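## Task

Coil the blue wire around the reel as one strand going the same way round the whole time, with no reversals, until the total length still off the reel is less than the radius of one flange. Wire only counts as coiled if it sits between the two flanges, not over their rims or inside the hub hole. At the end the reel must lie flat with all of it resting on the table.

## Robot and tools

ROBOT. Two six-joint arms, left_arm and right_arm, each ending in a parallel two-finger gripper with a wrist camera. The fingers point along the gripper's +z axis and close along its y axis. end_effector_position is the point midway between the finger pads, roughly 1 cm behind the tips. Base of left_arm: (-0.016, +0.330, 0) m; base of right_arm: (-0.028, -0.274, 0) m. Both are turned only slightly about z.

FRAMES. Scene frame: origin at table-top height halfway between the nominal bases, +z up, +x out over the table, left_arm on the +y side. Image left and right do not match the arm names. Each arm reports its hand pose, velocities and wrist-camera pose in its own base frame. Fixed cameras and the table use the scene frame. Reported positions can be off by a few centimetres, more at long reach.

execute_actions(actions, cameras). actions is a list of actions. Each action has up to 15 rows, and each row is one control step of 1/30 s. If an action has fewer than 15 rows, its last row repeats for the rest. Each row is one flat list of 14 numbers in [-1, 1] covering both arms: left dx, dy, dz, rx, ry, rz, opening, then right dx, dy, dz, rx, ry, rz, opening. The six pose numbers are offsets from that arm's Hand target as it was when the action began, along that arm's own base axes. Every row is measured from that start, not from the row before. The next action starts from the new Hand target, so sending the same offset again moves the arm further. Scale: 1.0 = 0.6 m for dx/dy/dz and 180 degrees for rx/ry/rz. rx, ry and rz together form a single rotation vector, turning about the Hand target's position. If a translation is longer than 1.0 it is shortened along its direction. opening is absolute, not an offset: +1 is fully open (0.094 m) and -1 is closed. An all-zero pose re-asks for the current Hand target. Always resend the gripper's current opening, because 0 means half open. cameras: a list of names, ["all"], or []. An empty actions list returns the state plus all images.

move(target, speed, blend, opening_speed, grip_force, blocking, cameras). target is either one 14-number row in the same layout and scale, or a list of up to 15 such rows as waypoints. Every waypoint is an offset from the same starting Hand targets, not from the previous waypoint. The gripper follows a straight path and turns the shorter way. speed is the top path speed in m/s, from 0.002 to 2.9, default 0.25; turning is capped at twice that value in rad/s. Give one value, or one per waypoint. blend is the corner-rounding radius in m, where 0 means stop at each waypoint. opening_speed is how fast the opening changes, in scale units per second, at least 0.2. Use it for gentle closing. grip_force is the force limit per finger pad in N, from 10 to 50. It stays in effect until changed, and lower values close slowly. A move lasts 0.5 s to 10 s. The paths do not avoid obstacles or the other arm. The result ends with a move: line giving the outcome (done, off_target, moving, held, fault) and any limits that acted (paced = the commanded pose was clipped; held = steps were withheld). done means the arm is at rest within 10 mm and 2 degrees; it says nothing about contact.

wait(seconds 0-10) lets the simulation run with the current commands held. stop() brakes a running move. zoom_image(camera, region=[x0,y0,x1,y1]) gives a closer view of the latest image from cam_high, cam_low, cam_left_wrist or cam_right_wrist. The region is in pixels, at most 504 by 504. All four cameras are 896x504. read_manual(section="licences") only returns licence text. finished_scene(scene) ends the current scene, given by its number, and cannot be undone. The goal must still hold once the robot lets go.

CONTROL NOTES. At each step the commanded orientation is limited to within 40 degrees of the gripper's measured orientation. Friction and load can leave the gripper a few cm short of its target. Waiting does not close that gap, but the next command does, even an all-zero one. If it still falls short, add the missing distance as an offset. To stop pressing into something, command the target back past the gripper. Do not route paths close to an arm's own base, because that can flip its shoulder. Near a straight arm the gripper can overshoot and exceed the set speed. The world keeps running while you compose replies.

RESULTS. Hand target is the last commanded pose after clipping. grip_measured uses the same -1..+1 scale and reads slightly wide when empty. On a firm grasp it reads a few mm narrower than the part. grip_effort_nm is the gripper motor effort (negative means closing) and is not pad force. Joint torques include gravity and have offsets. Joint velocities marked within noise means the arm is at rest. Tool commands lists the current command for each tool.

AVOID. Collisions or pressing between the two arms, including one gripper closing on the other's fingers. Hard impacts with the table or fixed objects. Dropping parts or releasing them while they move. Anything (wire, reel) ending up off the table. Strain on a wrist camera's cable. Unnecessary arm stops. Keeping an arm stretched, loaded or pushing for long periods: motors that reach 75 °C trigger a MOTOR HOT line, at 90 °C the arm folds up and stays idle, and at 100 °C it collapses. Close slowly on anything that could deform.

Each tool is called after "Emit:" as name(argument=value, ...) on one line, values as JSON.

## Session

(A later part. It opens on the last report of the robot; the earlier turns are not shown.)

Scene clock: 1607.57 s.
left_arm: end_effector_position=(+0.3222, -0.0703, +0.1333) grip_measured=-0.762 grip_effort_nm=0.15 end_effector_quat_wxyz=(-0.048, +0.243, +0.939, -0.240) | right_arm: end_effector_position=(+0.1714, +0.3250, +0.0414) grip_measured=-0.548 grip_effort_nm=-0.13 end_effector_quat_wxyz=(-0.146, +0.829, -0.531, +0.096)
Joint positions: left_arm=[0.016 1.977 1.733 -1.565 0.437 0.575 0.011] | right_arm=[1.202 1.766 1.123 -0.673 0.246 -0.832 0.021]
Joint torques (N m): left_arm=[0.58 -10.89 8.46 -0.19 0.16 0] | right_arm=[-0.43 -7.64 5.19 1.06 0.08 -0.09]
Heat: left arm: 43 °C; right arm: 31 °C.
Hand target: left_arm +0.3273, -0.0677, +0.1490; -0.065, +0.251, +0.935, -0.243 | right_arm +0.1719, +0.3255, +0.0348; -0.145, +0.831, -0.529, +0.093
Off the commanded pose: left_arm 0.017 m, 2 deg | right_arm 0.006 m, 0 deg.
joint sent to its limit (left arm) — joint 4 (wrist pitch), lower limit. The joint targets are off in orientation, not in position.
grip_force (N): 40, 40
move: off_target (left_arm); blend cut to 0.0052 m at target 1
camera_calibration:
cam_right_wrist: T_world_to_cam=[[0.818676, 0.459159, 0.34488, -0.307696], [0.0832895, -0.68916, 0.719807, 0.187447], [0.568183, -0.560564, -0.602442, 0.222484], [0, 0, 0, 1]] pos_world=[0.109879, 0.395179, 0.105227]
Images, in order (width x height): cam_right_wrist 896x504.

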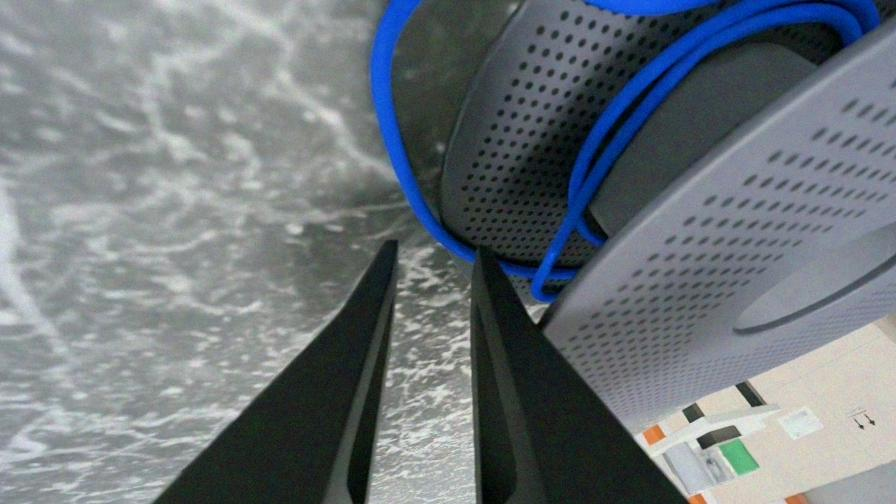

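Emit:
move(target=[[0.03,-0.1,-0.04,0.05,-0.03,-0.01,-0.5,-0.04,-0.02,0.12,0,0,0,-0.55],[0.098,-0.307,-0.098,0.136,-0.0866,-0.0268,-0.5,-0.07,-0.04,0.2,0,0,0,-0.55]], speed=0.15, blend=[0.03,0], cameras=["cam_left_wrist"])

Scene clock: 1672.90 s.
left_arm: end_effector_position=(+0.3806, -0.2522, +0.0897) grip_measured=-0.502 grip_effort_nm=0.15 end_effector_quat_wxyz=(-0.004, +0.306, +0.952, -0.006) | right_arm: end_effector_position=(+0.1302, +0.2978, +0.1371) grip_measured=-0.548 grip_effort_nm=-0.13 end_effector_quat_wxyz=(-0.124, +0.836, -0.525, +0.098)
Joint positions: left_arm=[-0.582 2.364 2.268 -1.479 0.014 0.04 0.023] | right_arm=[1.298 1.587 1.327 -1.123 0.259 -0.746 0.021]
Joint torques (N m): left_arm=[0.21 -10.5 9.28 0.32 -0.12 -0.08] | right_arm=[0.39 -9.85 8.95 0.45 0.2 0.12]
Heat: left arm: 43 °C; right arm: 31 °C.
Hand target: left_arm +0.3862, -0.2517, +0.0901; +0.000, +0.300, +0.954, -0.001 | right_arm +0.1299, +0.3015, +0.1549; -0.145, +0.831, -0.529, +0.093
Off the commanded pose: left_arm 0.006 m, 1 deg | right_arm 0.018 m, 3 deg.
grip_force (N): 40, 40
move: off_target (right_arm)
camera_calibration:
cam_left_wrist: T_world_to_cam=[[-0.527524, -0.849393, 0.0158006, -0.0187427], [-0.545817, 0.35312, 0.759862, 0.23671], [-0.651001, 0.392221, -0.649893, 0.514569], [0, 0, 0, 1]] pos_world=[0.454298, -0.301332, 0.154844]
Images, in order (width x height): cam_left_wrist 896x504.

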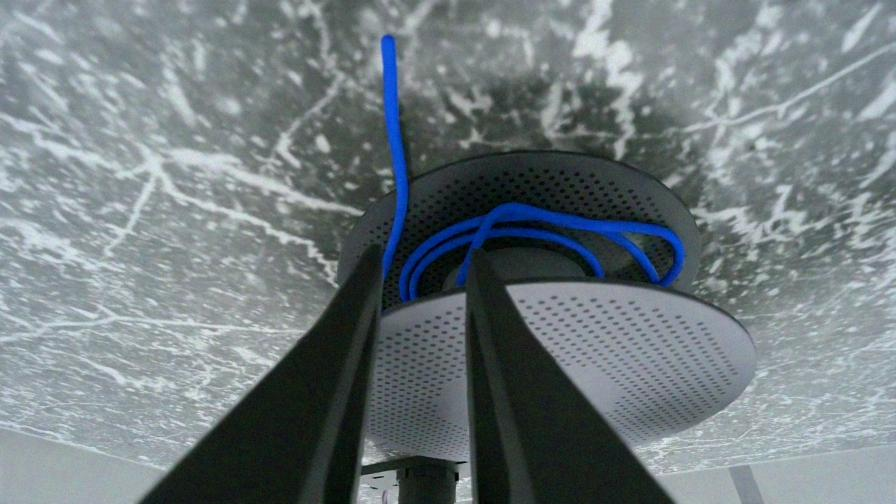

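Emit:
move(target=[[0.0295,0.0055,0,0,0,0,-0.5,0,0,0,0,0,0,-0.55],[0.0295,0.0055,-0.1435,0,0,0,-0.5,0,0,0,0,0,0,-0.55],[0.0295,0.0055,-0.15,0,0,0,-0.97,0,0,0,0,0,0,-0.55]], speed=0.1, opening_speed=0.5, blend=[0.01,0,0], cameras=["cam_left_wrist"])

Scene clock: 1688.17 s.
left_arm: end_effector_position=(+0.4063, -0.2536, +0.0165) grip_measured=-0.932 grip_effort_nm=-0.80 end_effector_quat_wxyz=(+0.010, +0.299, +0.954, -0.009) | right_arm: end_effector_position=(+0.1302, +0.2978, +0.1371) grip_measured=-0.548 grip_effort_nm=-0.13 end_effector_quat_wxyz=(-0.124, +0.836, -0.525, +0.098)
Joint positions: left_arm=[-0.555 2.441 2.115 -1.221 0.012 0.052 0.003] | right_arm=[1.298 1.587 1.327 -1.123 0.259 -0.745 0.021]
Joint torques (N m): left_arm=[0.17 -11.36 3.07 0.84 -0.14 0.09] | right_arm=[0.51 -9.78 8.92 0.42 0.21 0.12]
Heat: left arm: 43 °C; right arm: 32 °C.
Hand target: left_arm +0.4039, -0.2485, +0.0001; +0.000, +0.300, +0.954, -0.001 | right_arm +0.1300, +0.3016, +0.1549; -0.146, +0.831, -0.529, +0.093
Off the commanded pose: left_arm 0.017 m, 1 deg | right_arm 0.018 m, 3 deg.
grip_force (N): 40, 40
move: off_target (left_arm, right_arm); blend cut to 0.0091 m at target 1; target 3's new opening was sent with left_arm's hand 0.017 m and 1 deg from that target
camera_calibration:
cam_left_wrist: T_world_to_cam=[[-0.515807, -0.856585, 0.0143495, -0.0117749], [-0.569106, 0.35512, 0.741625, 0.317001], [-0.64036, 0.374369, -0.670661, 0.475797], [0, 0, 0, 1]] pos_world=[0.479016, -0.300783, 0.084172]
Images, in order (width x height): cam_left_wrist 896x504.

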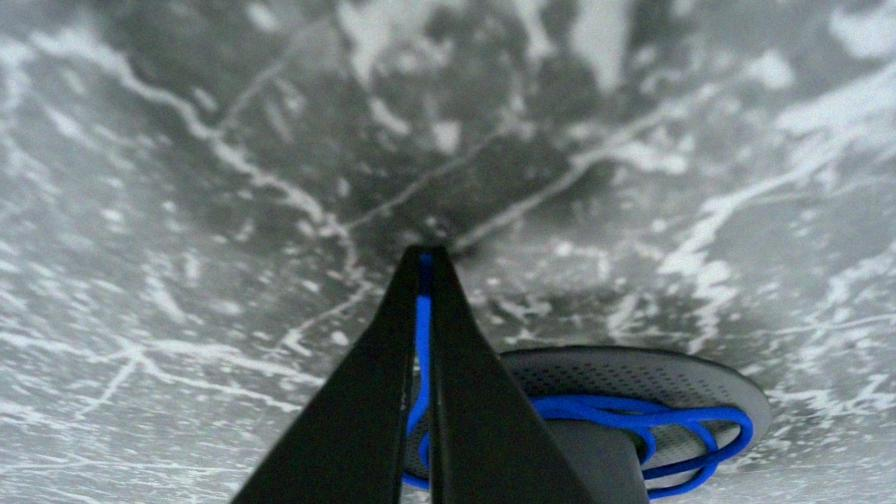

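Emit:
move(target=[[0,0,0.083,0,0,0,-0.97,0.07,0.04,-0.2,0,0,0,-0.55],[0,0,0.083,0,0,0,-0.97,0.0843,0.047,-0.2632,0,0,0,-0.55],[0,0,0.083,0,0,0,-0.97,0.0843,0.047,-0.273,0,0,0,-0.97]], speed=[0.12,0.07,0.05], opening_speed=0.5, blend=[0.01,0,0], cameras=["cam_right_wrist"])

Scene clock: 1713.73 s.
left_arm: end_effector_position=(+0.3971, -0.2479, +0.0415) grip_measured=-0.934 grip_effort_nm=-0.82 end_effector_quat_wxyz=(-0.012, +0.299, +0.954, -0.003) | right_arm: end_effector_position=(+0.1861, +0.3430, +0.0128) grip_measured=-0.940 grip_effort_nm=-0.84 end_effector_quat_wxyz=(-0.178, +0.824, -0.530, +0.094)
Joint positions: left_arm=[-0.555 2.441 2.213 -1.366 0.012 0.052 0.003] | right_arm=[1.185 1.848 1.077 -0.476 0.249 -0.853 0.003]
Joint torques (N m): left_arm=[0.2 -12.25 9.28 0.28 -0.14 0.09] | right_arm=[-0.79 -6.39 3.92 0.88 -0.02 -0.06]
Heat: left arm: 41 °C; right arm: 32 °C.
Hand target: left_arm +0.4039, -0.2485, +0.0501; +0.000, +0.300, +0.954, -0.002 | right_arm +0.1805, +0.3296, -0.0090; -0.145, +0.831, -0.529, +0.093
Off the commanded pose: left_arm 0.011 m, 1 deg | right_arm 0.026 m, 4 deg.
grip_force (N): 40, 40
move: off_target (left_arm, right_arm); target 3's new opening was sent with right_arm's hand 0.027 m and 4 deg from that target
camera_calibration:
cam_right_wrist: T_world_to_cam=[[0.806158, 0.439265, 0.396428, -0.30953], [0.0619467, -0.728956, 0.681752, 0.237255], [0.588449, -0.525043, -0.614864, 0.191184], [0, 0, 0, 1]] pos_world=[0.122332, 0.409294, 0.0785098]
Images, in order (width x height): cam_right_wrist 896x504.

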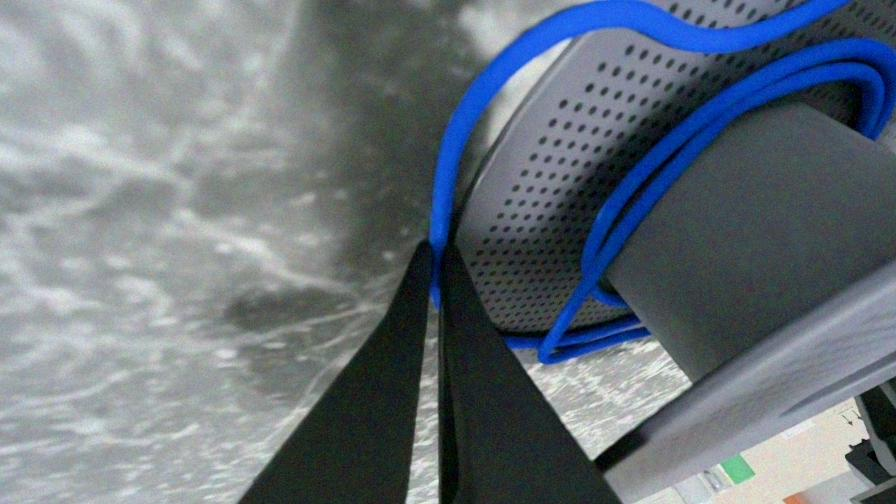

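Emit:
move(target=[[0,0,0.0,0,0,0,-0.97,0.002,0.01,0.04,0,0,0,-0.97],[0,0,0.0,0,0,0,-0.97,0.006,0.014,0.07,0.0704,-0.151,0,-0.97],[0,0,0.0,0,0,0,-0.97,0.0395,0.034,0.055,0.0704,-0.151,0,-0.97]], speed=0.1, blend=[0.008,0.005,0], cameras=["cam_right_wrist","cam_left_wrist"])

Scene clock: 1728.40 s.
left_arm: end_effector_position=(+0.3971, -0.2479, +0.0415) grip_measured=-0.934 grip_effort_nm=-0.82 end_effector_quat_wxyz=(-0.012, +0.299, +0.954, -0.003) | right_arm: end_effector_position=(+0.2009, +0.3403, +0.0201) grip_measured=-0.942 grip_effort_nm=-0.86 end_effector_quat_wxyz=(-0.343, +0.770, -0.486, +0.231)
Joint positions: left_arm=[-0.555 2.441 2.213 -1.366 0.012 0.052 0.003] | right_arm=[1.305 1.793 0.756 0.091 0.625 -0.918 0.003]
Joint torques (N m): left_arm=[0.21 -12.22 9.25 0.28 -0.15 0.08] | right_arm=[-0.31 -6.93 6.99 1.62 0.31 -0.02]
Heat: left arm: 41 °C; right arm: 31 °C.
Hand target: left_arm +0.4039, -0.2485, +0.0501; +0.000, +0.300, +0.954, -0.002 | right_arm +0.2042, +0.3500, +0.0240; -0.355, +0.765, -0.487, +0.227
Off the commanded pose: left_arm 0.011 m, 1 deg | right_arm 0.011 m, 2 deg.
grip_force (N): 40, 40
move: off_target (left_arm, right_arm)
camera_calibration:
cam_left_wrist: T_world_to_cam=[[-0.51527, -0.856919, 0.0136675, -0.0122797], [-0.539447, 0.336682, 0.771779, 0.273724], [-0.665953, 0.390302, -0.635744, 0.497186], [0, 0, 0, 1]] pos_world=[0.472435, -0.296733, 0.104997]
cam_right_wrist: T_world_to_cam=[[0.556204, 0.357197, 0.750365, -0.25218], [-0.206615, -0.815129, 0.54118, 0.315483], [0.804952, -0.456043, -0.379575, 0.113895], [0, 0, 0, 1]] pos_world=[0.113767, 0.399179, 0.0617257]
Images, in order (width x height): cam_left_wrist 896x504, cam_right_wrist 896x504.

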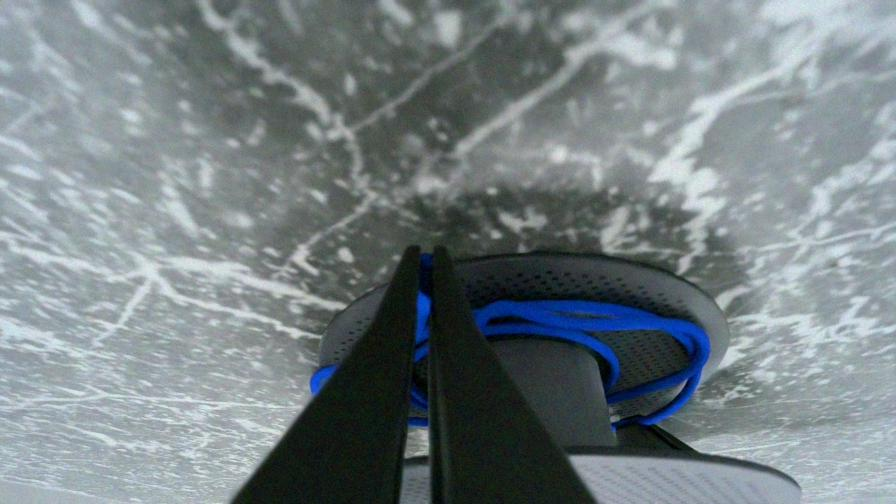

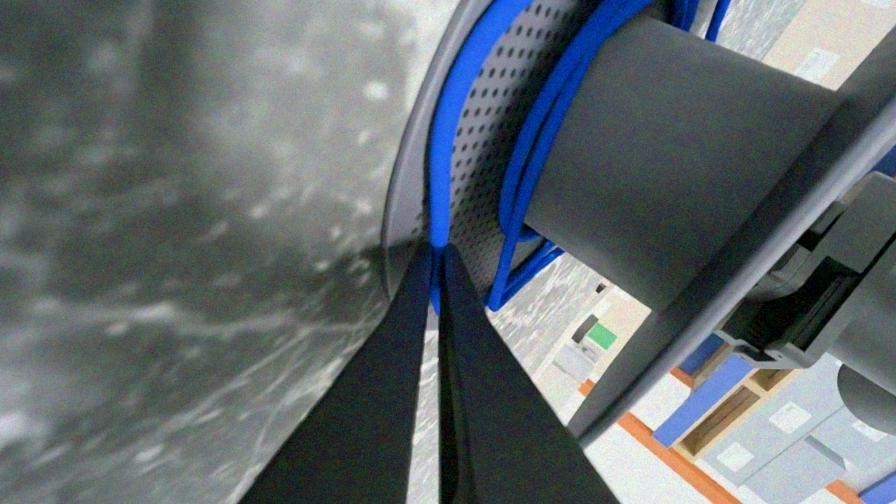

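Emit:
move(target=[[-0.027,-0.065,0.005,0,0,-0.222,-0.97,0.0395,0.034,0.055,0.0704,-0.151,0,-0.97],[-0.0725,-0.106,0.005,0,0,-0.417,-0.97,0.0395,0.034,0.055,0.0704,-0.151,0,-0.97],[-0.115,-0.1245,0.005,0,0,-0.583,-0.97,0.0395,0.034,0.055,0.0704,-0.151,0,-0.97]], speed=0.12, blend=[0.01,0.01,0], cameras=["cam_high","cam_left_wrist","cam_right_wrist"])

Scene clock: 1748.97 s.
left_arm: end_effector_position=(+0.3364, -0.3209, +0.0376) grip_measured=-0.934 grip_effort_nm=-0.82 end_effector_quat_wxyz=(-0.016, +0.937, +0.350, -0.009) | right_arm: end_effector_position=(+0.2275, +0.3735, +0.0569) grip_measured=-0.942 grip_effort_nm=-0.86 end_effector_quat_wxyz=(-0.536, +0.656, -0.409, +0.341)
Joint positions: left_arm=[-0.763 2.443 2.201 -1.366 0.003 1.663 0.003] | right_arm=[1.343 2.08 0.629 1.145 0.873 -1.343 0.003]
Joint torques (N m): left_arm=[-0.59 -15.53 4.6 0.41 -0.1 0.18] | right_arm=[-0.05 -7.82 3.47 2.41 0.34 -0.05]
Heat: left arm: 43 °C; right arm: 30 °C.
Hand target: left_arm +0.3348, -0.3233, +0.0529; -0.001, +0.939, +0.343, -0.001 | right_arm +0.2279, +0.3704, +0.0570; -0.541, +0.647, -0.412, +0.346
Off the commanded pose: left_arm 0.016 m, 2 deg | right_arm 0.003 m, 1 deg.
grip_force (N): 40, 40
move: off_target (left_arm)
camera_calibration:
cam_left_wrist: T_world_to_cam=[[-0.704027, 0.709104, 0.0389654, 0.458987], [0.486183, 0.441255, 0.754268, -0.0422242], [0.51766, 0.549969, -0.65541, 0.136608], [0, 0, 0, 1]] pos_world=[0.272952, -0.381968, 0.103498]
cam_right_wrist: T_world_to_cam=[[0.137119, 0.157159, 0.978008, -0.149391], [-0.364304, -0.910134, 0.197329, 0.419072], [0.92113, -0.38335, -0.0675431, 0.0502564], [0, 0, 0, 1]] pos_world=[0.126861, 0.424155, 0.0668048]
Images, in order (width x height): cam_high 896x504, cam_left_wrist 896x504, cam_right_wrist 896x504.

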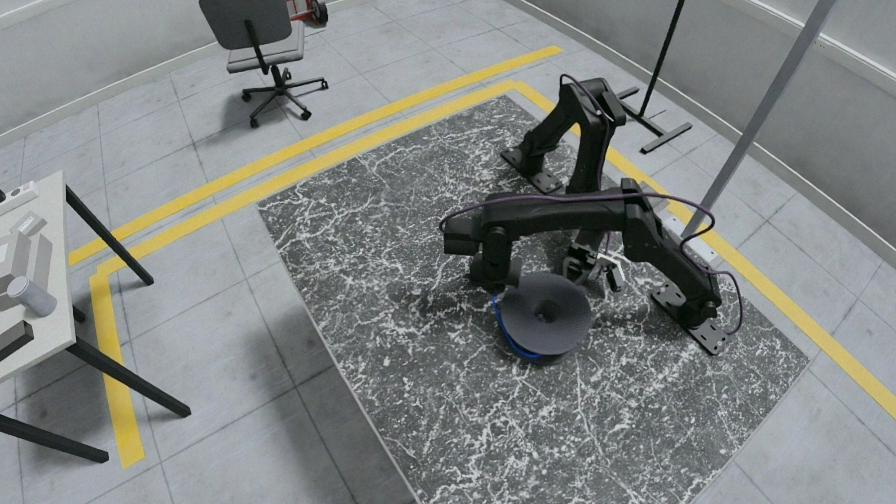

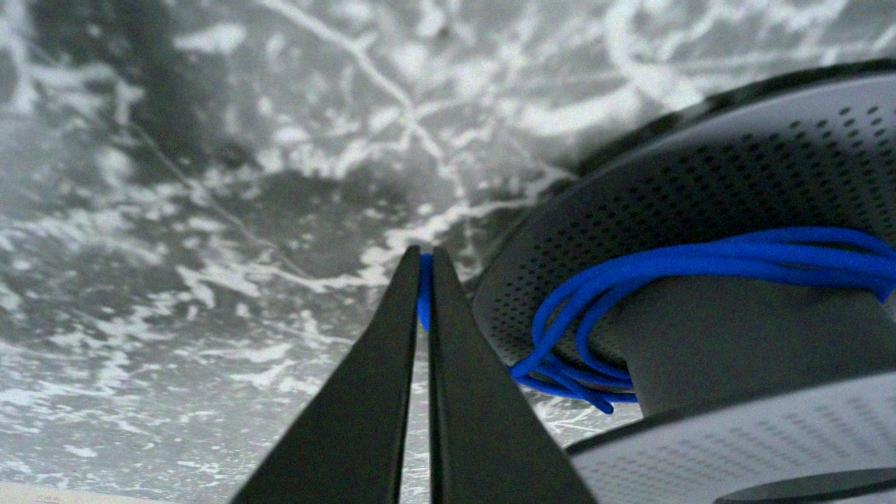

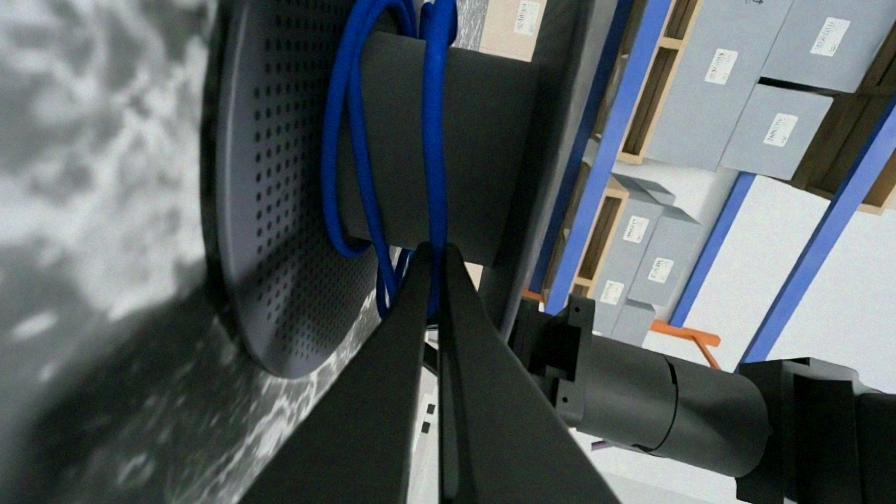

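Emit:
zoom_image(camera="cam_high", region=[460, 250, 630, 380])

Emit:
zoom_image(camera="cam_left_wrist", region=[440, 180, 896, 480])

Scaled by 2.965 from the camera's 896x504 image, which has a finer 1280x720 frame.

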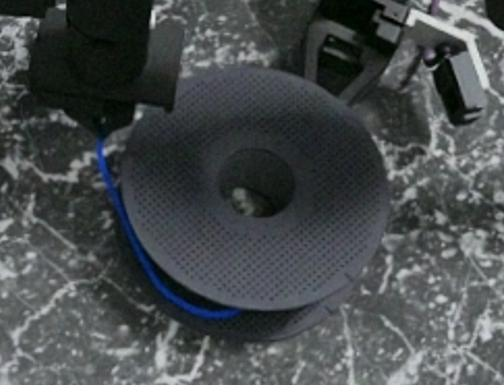

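Scaled by 1.105 from the camera's 896x504 image, which has a finer 1280x720 frame.

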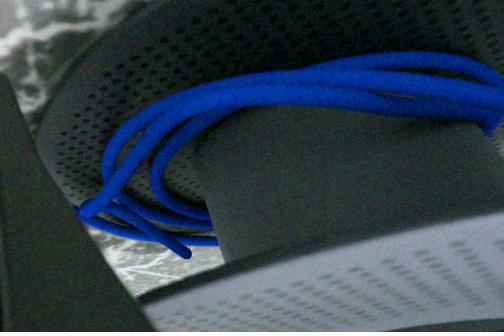

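Emit:
move(target=[-0.055,0.0083,0.01,0,0,-0.055,-0.97,0,0,0,0,0,0,-0.97], speed=0.06, cameras=["cam_high","cam_left_wrist","cam_low"])

Scene clock: 1776.23 s.
left_arm: end_effector_position=(+0.3050, -0.3180, +0.0465) grip_measured=-0.934 grip_effort_nm=-0.82 end_effector_quat_wxyz=(-0.011, +0.963, +0.268, -0.007) | right_arm: end_effector_position=(+0.2275, +0.3735, +0.0570) grip_measured=-0.942 grip_effort_nm=-0.86 end_effector_quat_wxyz=(-0.536, +0.655, -0.409, +0.341)
Joint positions: left_arm=[-0.808 2.301 1.987 -1.285 0.002 1.792 0.003] | right_arm=[1.343 2.08 0.629 1.145 0.873 -1.343 0.003]
Joint torques (N m): left_arm=[-0.59 -14.45 4.53 0.41 -0.1 0.09] | right_arm=[0.12 -7.76 3.17 2.43 0.37 -0.05]
Heat: left arm: 53 °C; right arm: 30 °C.
Hand target: left_arm +0.3018, -0.3183, +0.0590; -0.001, +0.966, +0.260, -0.001 | right_arm +0.2279, +0.3704, +0.0570; -0.541, +0.647, -0.412, +0.346
Off the commanded pose: left_arm 0.013 m, 2 deg | right_arm 0.003 m, 1 deg.
grip_force (N): 40, 40
move: off_target (left_arm)
camera_calibration:
cam_left_wrist: T_world_to_cam=[[-0.571462, 0.820133, 0.0285219, 0.429835], [0.552199, 0.358592, 0.752654, -0.0812557], [0.607049, 0.445863, -0.657798, 0.0968438], [0, 0, 0, 1]] pos_world=[0.231715, -0.366563, 0.112601]
Images, in order (width x height): cam_high 896x504, cam_low 896x504, cam_left_wrist 896x504.

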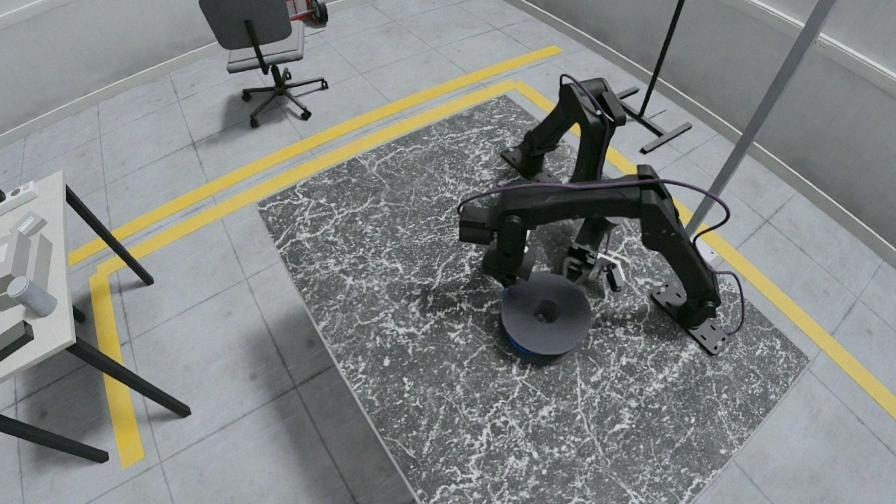

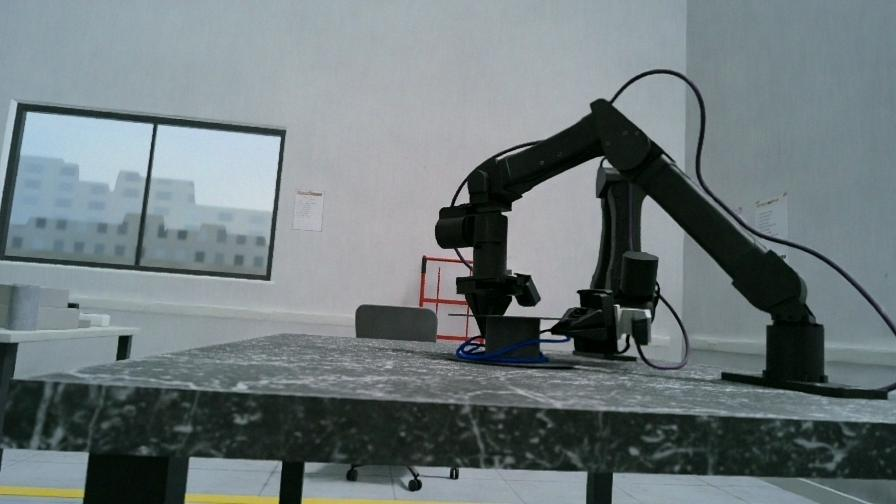

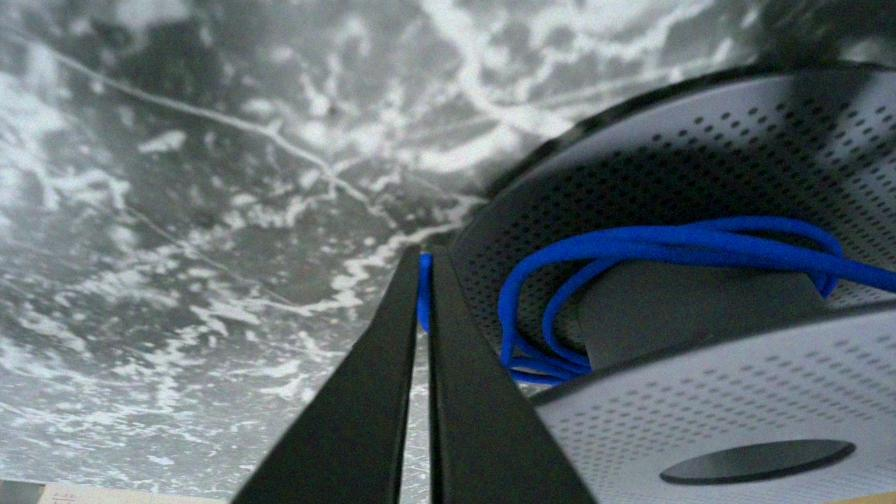

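Emit:
zoom_image(camera="cam_high", region=[470, 250, 640, 380])

Emit:
zoom_image(camera="cam_low", region=[420, 280, 680, 400])

Scaled by 2.965 from the camera's 896x504 image, which has a finer 1280x720 frame.

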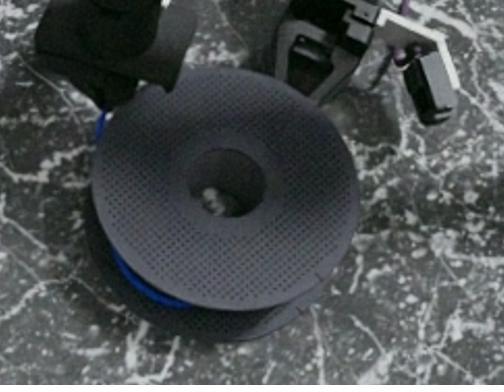

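Scaled by 1.938 from the camera's 896x504 image, which has a finer 1280x720 frame.

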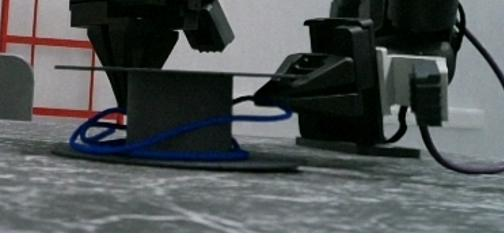

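Emit:
move(target=[[-0.02,0.0167,-0.005,0,0,-0.03,-0.97,0,0,0,0,0,0,-0.97],[-0.02,0.0167,-0.005,0,0,-0.03,-0.74,0,0,0,0,0,0,-0.97]], speed=0.06, opening_speed=0.2, cameras=["cam_left_wrist"])

Scene clock: 1798.10 s.
left_arm: end_effector_position=(+0.2945, -0.3096, +0.0445) grip_measured=-0.743 grip_effort_nm=0.16 end_effector_quat_wxyz=(-0.007, +0.975, +0.221, -0.006) | right_arm: end_effector_position=(+0.2275, +0.3736, +0.0574) grip_measured=-0.942 grip_effort_nm=-0.86 end_effector_quat_wxyz=(-0.537, +0.655, -0.409, +0.341)
Joint positions: left_arm=[-0.812 2.231 1.863 -1.221 0.002 1.883 0.012] | right_arm=[1.343 2.08 0.629 1.148 0.873 -1.344 0.003]
Joint torques (N m): left_arm=[-0.59 -13.86 4.51 0.34 -0.09 0.12] | right_arm=[0.08 -7.73 3.4 2.37 0.37 -0.05]
Heat: left arm: 49 °C; right arm: 31 °C.
Hand target: left_arm +0.2899, -0.3083, +0.0560; -0.001, +0.977, +0.215, -0.001 | right_arm +0.2279, +0.3704, +0.0570; -0.541, +0.647, -0.412, +0.346
Off the commanded pose: left_arm 0.012 m, 1 deg | right_arm 0.003 m, 1 deg.
grip_force (N): 40, 40
move: off_target (left_arm); target 2's new opening was sent with left_arm's hand 0.012 m and 1 deg from that target
camera_calibration:
cam_left_wrist: T_world_to_cam=[[-0.490524, 0.871223, 0.0188795, 0.409516], [0.580489, 0.310521, 0.752734, -0.100289], [0.649937, 0.380194, -0.658054, 0.0652709], [0, 0, 0, 1]] pos_world=[0.216672, -0.350453, 0.110712]
Images, in order (width x height): cam_left_wrist 896x504.

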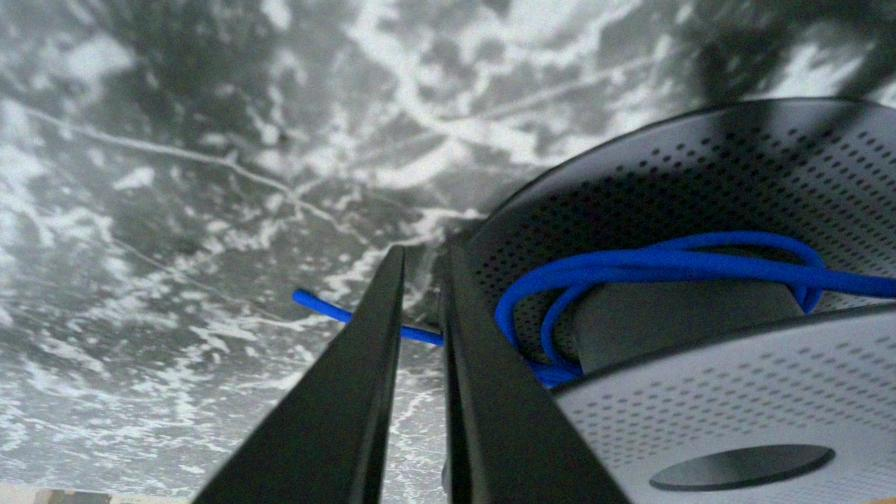

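Emit:
move(target=[[0,0,0.15,0,0,0,-0.74,0,0,0,0,0,0,-0.97],[0,0.0,0.2,0,0,0.1,-0.74,0,0,0,0,0,0,-0.8]], speed=0.12, opening_speed=0.4, cameras=["cam_left_wrist","cam_right_wrist","cam_low"])

Scene clock: 1812.93 s.
left_arm: end_effector_position=(+0.2911, -0.3060, +0.1516) grip_measured=-0.742 grip_effort_nm=0.15 end_effector_quat_wxyz=(+0.018, +0.931, +0.364, +0.006) | right_arm: end_effector_position=(+0.2276, +0.3738, +0.0579) grip_measured=-0.803 grip_effort_nm=0.12 end_effector_quat_wxyz=(-0.538, +0.654, -0.409, +0.341)
Joint positions: left_arm=[-0.812 2.173 2.197 -1.557 0.002 1.584 0.012] | right_arm=[1.343 2.08 0.629 1.151 0.873 -1.344 0.009]
Joint torques (N m): left_arm=[-0.54 -13.19 9.11 0.34 -0.08 -0.03] | right_arm=[0.02 -7.65 3.29 2.34 0.35 -0.03]
Heat: left arm: 53 °C; right arm: 33 °C.
Hand target: left_arm +0.2899, -0.3083, +0.1760; -0.001, +0.931, +0.365, -0.001 | right_arm +0.2279, +0.3704, +0.0570; -0.541, +0.647, -0.412, +0.346
Off the commanded pose: left_arm 0.024 m, 2 deg | right_arm 0.004 m, 1 deg.
joint sent to its limit (left arm) — joint 4 (wrist pitch), lower limit. The joint targets are off in orientation, not in position.
grip_force (N): 40, 40
move: off_target (left_arm)
camera_calibration:
cam_left_wrist: T_world_to_cam=[[-0.725422, 0.68737, -0.0358518, 0.423057], [0.431872, 0.495101, 0.753897, -0.0804915], [0.535957, 0.53141, -0.656013, 0.215745], [0, 0, 0, 1]] pos_world=[0.226027, -0.365595, 0.217381]
cam_right_wrist: T_world_to_cam=[[0.135279, 0.152724, 0.978966, -0.148453], [-0.364466, -0.911103, 0.192501, 0.419829], [0.921338, -0.382841, -0.0675907, 0.0500751], [0, 0, 0, 1]] pos_world=[0.12696, 0.42435, 0.067898]
Images, in order (width x height): cam_low 896x504, cam_left_wrist 896x504, cam_right_wrist 896x504.

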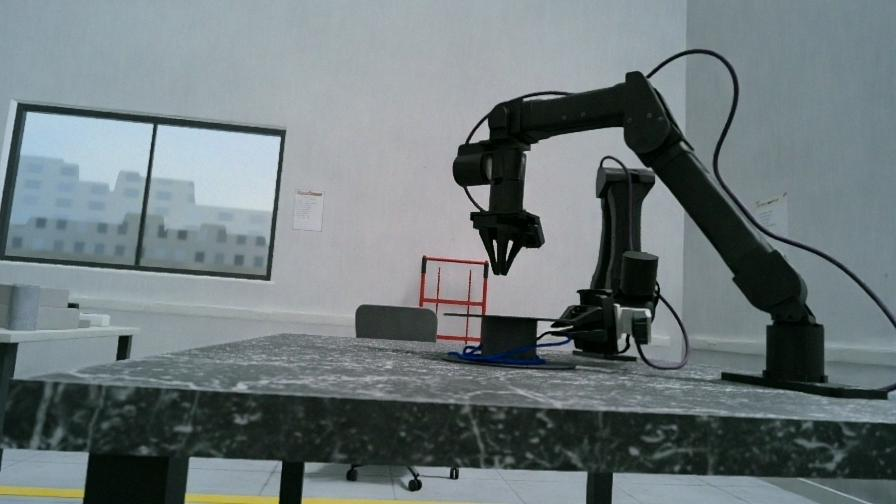

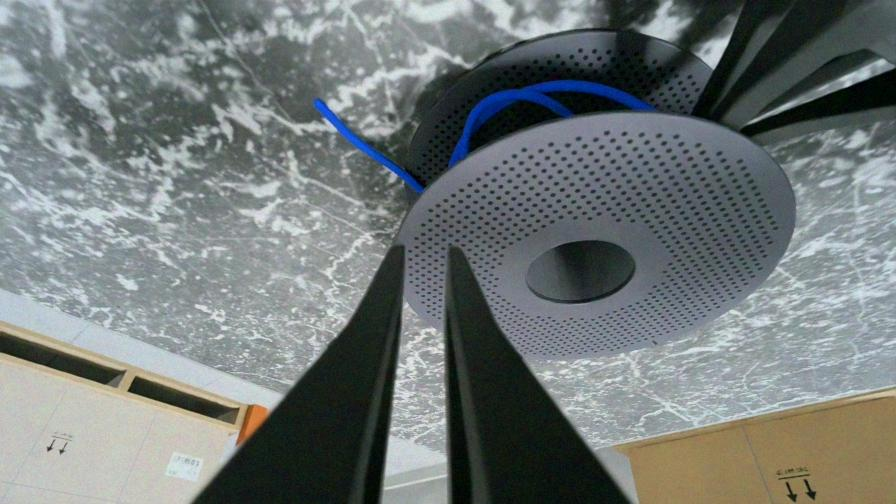

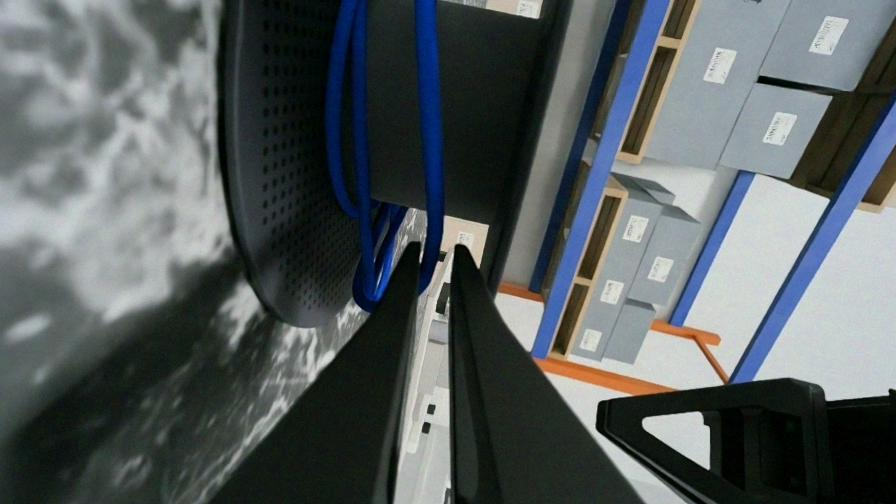

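Emit:
move(target=[[0,0,0,0,0,0,-0.74,-0.10,-0.047,0.03,0,0,0,-0.8],[0,0,0.0,0,0,0,-0.74,-0.17,-0.10,0.15,-0.09,0.19,0,-0.8]], speed=0.1, blend=[0.01,0], cameras=["cam_high","cam_right_wrist","cam_low"])

Scene clock: 1829.37 s.
left_arm: end_effector_position=(+0.2911, -0.3060, +0.1516) grip_measured=-0.742 grip_effort_nm=0.15 end_effector_quat_wxyz=(+0.018, +0.931, +0.364, +0.006) | right_arm: end_effector_position=(+0.1242, +0.3061, +0.1305) grip_measured=-0.802 grip_effort_nm=0.11 end_effector_quat_wxyz=(-0.284, +0.799, -0.488, +0.206)
Joint positions: left_arm=[-0.812 2.173 2.197 -1.557 0.002 1.584 0.012] | right_arm=[1.51 1.45 1.016 -0.769 0.631 -0.656 0.009]
Joint torques (N m): left_arm=[-0.55 -13.2 9.16 0.33 -0.08 -0.04] | right_arm=[-0.53 -7.98 9.11 0.79 0.36 0.2]
Heat: left arm: 51 °C; right arm: 33 °C.
Hand target: left_arm +0.2899, -0.3083, +0.1760; -0.001, +0.931, +0.365, -0.001 | right_arm +0.1259, +0.3104, +0.1471; -0.301, +0.788, -0.500, +0.195
Off the commanded pose: left_arm 0.025 m, 2 deg | right_arm 0.017 m, 3 deg.
joint sent to its limit (left arm) — joint 4 (wrist pitch), lower limit. The joint targets are off in orientation, not in position.
grip_force (N): 40, 40
move: off_target (left_arm, right_arm)
camera_calibration:
cam_right_wrist: T_world_to_cam=[[0.628641, 0.425811, 0.650765, -0.297217], [-0.129487, -0.767797, 0.627472, 0.17676], [0.76684, -0.47872, -0.427532, 0.219833], [0, 0, 0, 1]] pos_world=[0.0411538, 0.367513, 0.176492]
Images, in order (width x height): cam_high 896x504, cam_low 896x504, cam_right_wrist 896x504.

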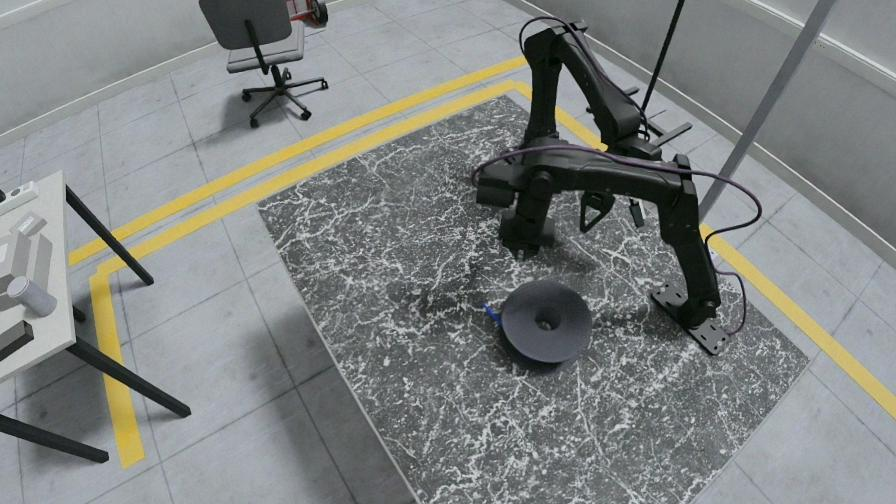

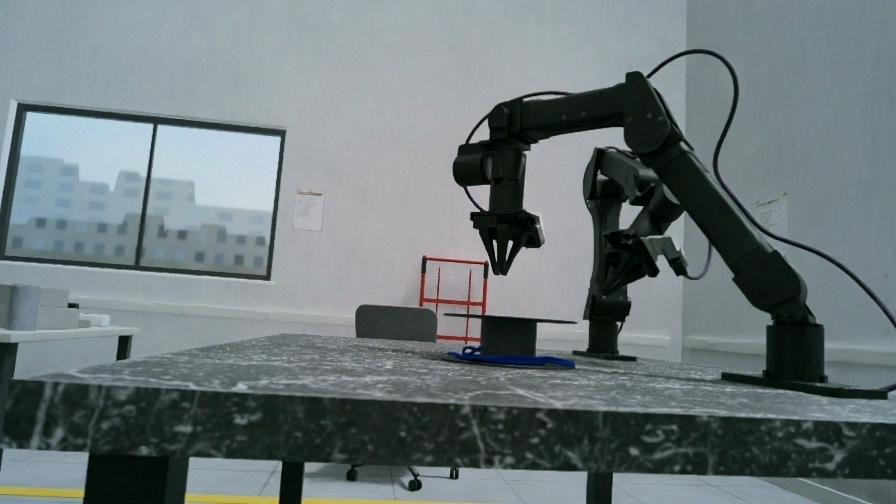

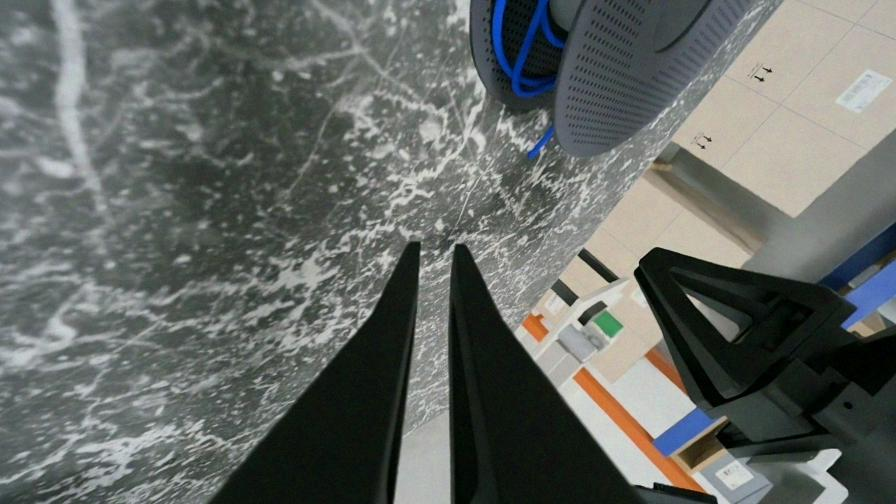

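Emit:
zoom_image(camera="cam_right_wrist", region=[440, 0, 720, 180])

Emit:
zoom_image(camera="cam_high", region=[460, 260, 630, 380])

Emit:
zoom_image(camera="cam_low", region=[420, 290, 620, 390])

Scaled by 1.800 from the camera's 896x504 image, which has a finer 1280x720 frame.

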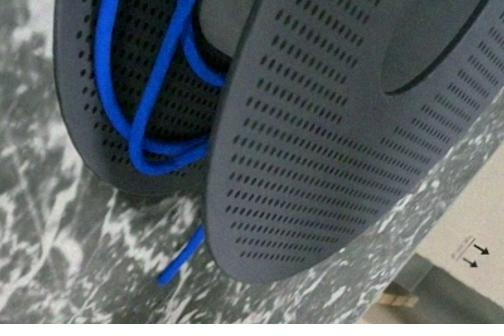

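Scaled by 2.965 from the camera's 896x504 image, which has a finer 1280x720 frame.

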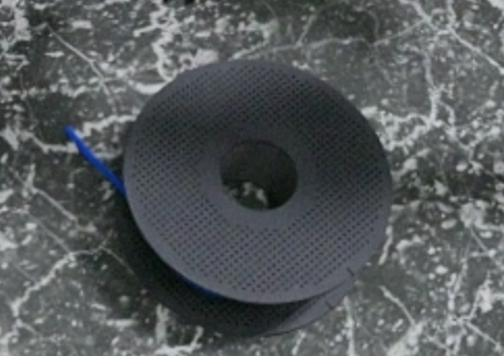

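Scaled by 2.520 from the camera's 896x504 image, which has a finer 1280x720 frame.

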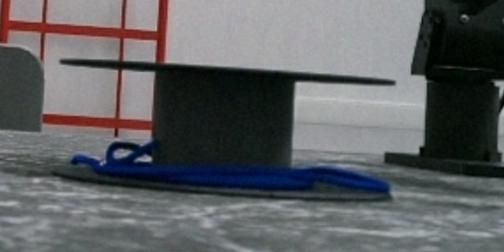

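Emit:
execute_actions(actions=[], cameras=["cam_left_wrist"])

Emit:
zoom_image(camera="cam_left_wrist", region=[290, 20, 790, 340])

Scene clock: 1856.03 s.
left_arm: end_effector_position=(+0.2911, -0.3060, +0.1516) grip_measured=-0.742 grip_effort_nm=0.15 end_effector_quat_wxyz=(+0.018, +0.931, +0.364, +0.006) | right_arm: end_effector_position=(+0.1242, +0.3060, +0.1305) grip_measured=-0.802 grip_effort_nm=0.11 end_effector_quat_wxyz=(-0.284, +0.799, -0.488, +0.206)
Joint positions: left_arm=[-0.812 2.173 2.197 -1.557 0.002 1.584 0.012] | right_arm=[1.51 1.45 1.016 -0.77 0.63 -0.655 0.009]
Joint velocities: within noise
Joint torques (N m): left_arm=[-0.57 -13.22 9.14 0.34 -0.08 -0.03] | right_arm=[-0.5 -8.09 9.37 0.76 0.37 0.17]
Heat: left arm: 49 °C; right arm: 32 °C.
Hand target: left_arm +0.2899, -0.3083, +0.1760; -0.001, +0.931, +0.365, -0.001 | right_arm +0.1259, +0.3104, +0.1471; -0.301, +0.788, -0.500, +0.195
Tool commands: left_gripper/opening=-0.74 right_gripper/opening=-0.8
Off the commanded pose: left_arm 0.025 m, 2 deg | right_arm 0.017 m, 3 deg.
grip_force (N): 40, 40
camera_calibration:
cam_left_wrist: T_world_to_cam=[[-0.725422, 0.68737, -0.0358518, 0.423057], [0.431872, 0.495101, 0.753897, -0.0804915], [0.535957, 0.53141, -0.656013, 0.215745], [0, 0, 0, 1]] pos_world=[0.226027, -0.365595, 0.217381]
Images, in order (width x height): cam_left_wrist 896x504.

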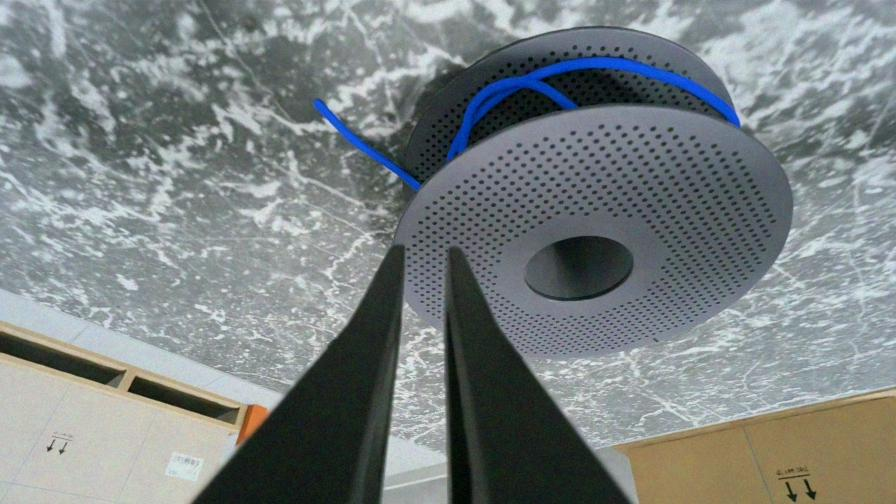

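Scaled by 1.008 from the camera's 896x504 image, which has a finer 1280x720 frame.

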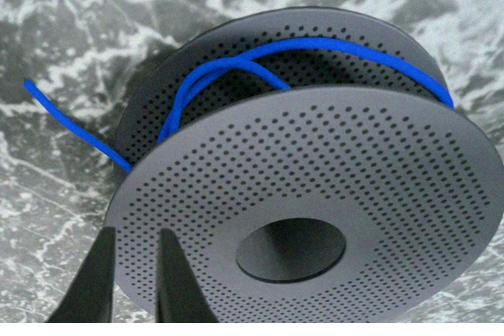

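Emit:
move(target=[[0.05,0.15,0.03,0,0,0.35,-0.74,-0.03,-0.05,0.02,0,0,0,-0.8],[-0.05,0.46,0.02,0,0,0.65,-0.74,-0.06,-0.15,0.05,0,0,0,-0.8]], speed=0.3, blend=[0.04,0])

Emit:
move(target=[0,0.0,-0.02,0,0,0.61,-0.74,0,0,0,0,0,0,-0.8], speed=0.5, cameras=["cam_left_wrist","cam_high"])

Scene clock: 1912.80 s.
left_arm: end_effector_position=(+0.2621, -0.0323, +0.1867) grip_measured=-0.742 grip_effort_nm=0.15 end_effector_quat_wxyz=(-0.009, +0.181, +0.983, +0.001) | right_arm: end_effector_position=(+0.0884, +0.2274, +0.1780) grip_measured=-0.802 grip_effort_nm=0.11 end_effector_quat_wxyz=(-0.301, +0.791, -0.498, +0.187)
Joint positions: left_arm=[-0.129 1.581 1.559 -1.567 -0.003 0.236 0.012] | right_arm=[1.674 1.12 0.975 -1.133 0.673 -0.447 0.009]
Joint torques (N m): left_arm=[0.24 -7.46 4.42 0.56 -0.02 -0.04] | right_arm=[0.38 -4.22 5.24 0.65 0.57 0.19]
Heat: left arm: 49 °C; right arm: 34 °C.
Hand target: left_arm +0.2599, -0.0323, +0.1881; +0.000, +0.175, +0.984, -0.001 | right_arm +0.0899, +0.2204, +0.1770; -0.301, +0.788, -0.500, +0.195
Off the commanded pose: left_arm 0.003 m, 1 deg | right_arm 0.007 m, 1 deg.
grip_force (N): 40, 40
move: done

Scene clock: 1915.70 s.
left_arm: end_effector_position=(+0.2646, -0.0340, +0.1736) grip_measured=-0.742 grip_effort_nm=0.15 end_effector_quat_wxyz=(+0.007, +0.701, -0.713, -0.001) | right_arm: end_effector_position=(+0.0884, +0.2272, +0.1780) grip_measured=-0.802 grip_effort_nm=0.11 end_effector_quat_wxyz=(-0.301, +0.791, -0.498, +0.188)
Joint positions: left_arm=[-0.126 1.574 1.499 -1.506 0.009 -1.679 0.012] | right_arm=[1.674 1.12 0.975 -1.134 0.673 -0.446 0.009]
Joint torques (N m): left_arm=[-0.25 -7.8 4.52 0.47 -0.15 -0.13] | right_arm=[0.5 -4.19 5.26 0.64 0.57 0.19]
Heat: left arm: 49 °C; right arm: 33 °C.
Hand target: left_arm +0.2599, -0.0323, +0.1761; -0.001, +0.705, -0.710, +0.001 | right_arm +0.0899, +0.2204, +0.1771; -0.301, +0.788, -0.500, +0.195
Off the commanded pose: left_arm 0.006 m, 1 deg | right_arm 0.007 m, 1 deg.
grip_force (N): 40, 40
move: done
camera_calibration:
cam_left_wrist: T_world_to_cam=[[0.998752, 0.0489594, -0.00991533, -0.264858], [0.0392614, -0.646638, 0.761786, -0.15653], [0.030885, -0.761225, -0.647752, 0.187981], [0, 0, 0, 1]] pos_world=[0.264867, 0.054845, 0.238381]
Images, in order (width x height): cam_high 896x504, cam_left_wrist 896x504.

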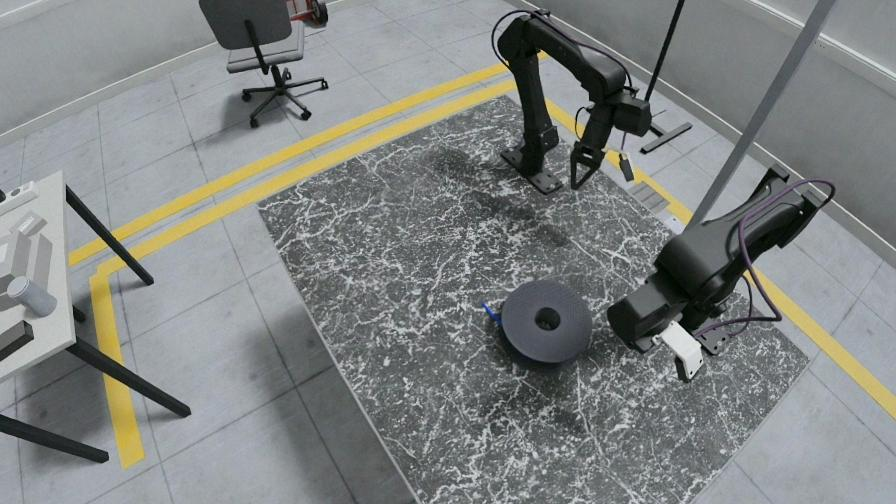

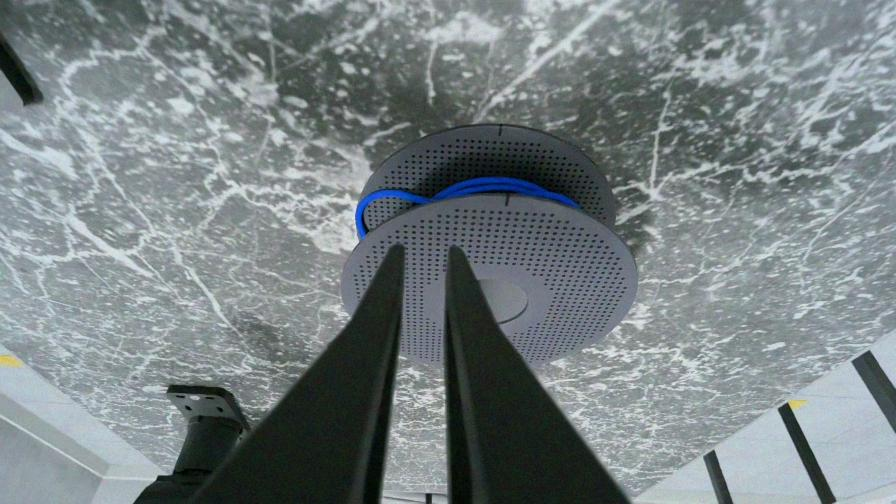

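Emit:
zoom_image(camera="cam_left_wrist", region=[320, 100, 660, 300])

Scaled by 1.482 from the camera's 896x504 image, which has a finer 1280x720 frame.

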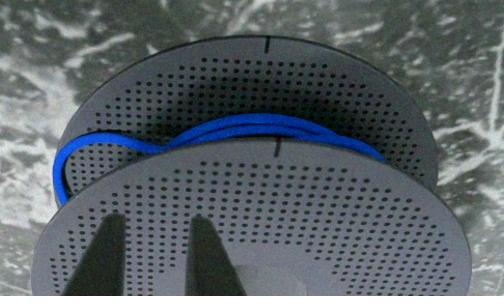

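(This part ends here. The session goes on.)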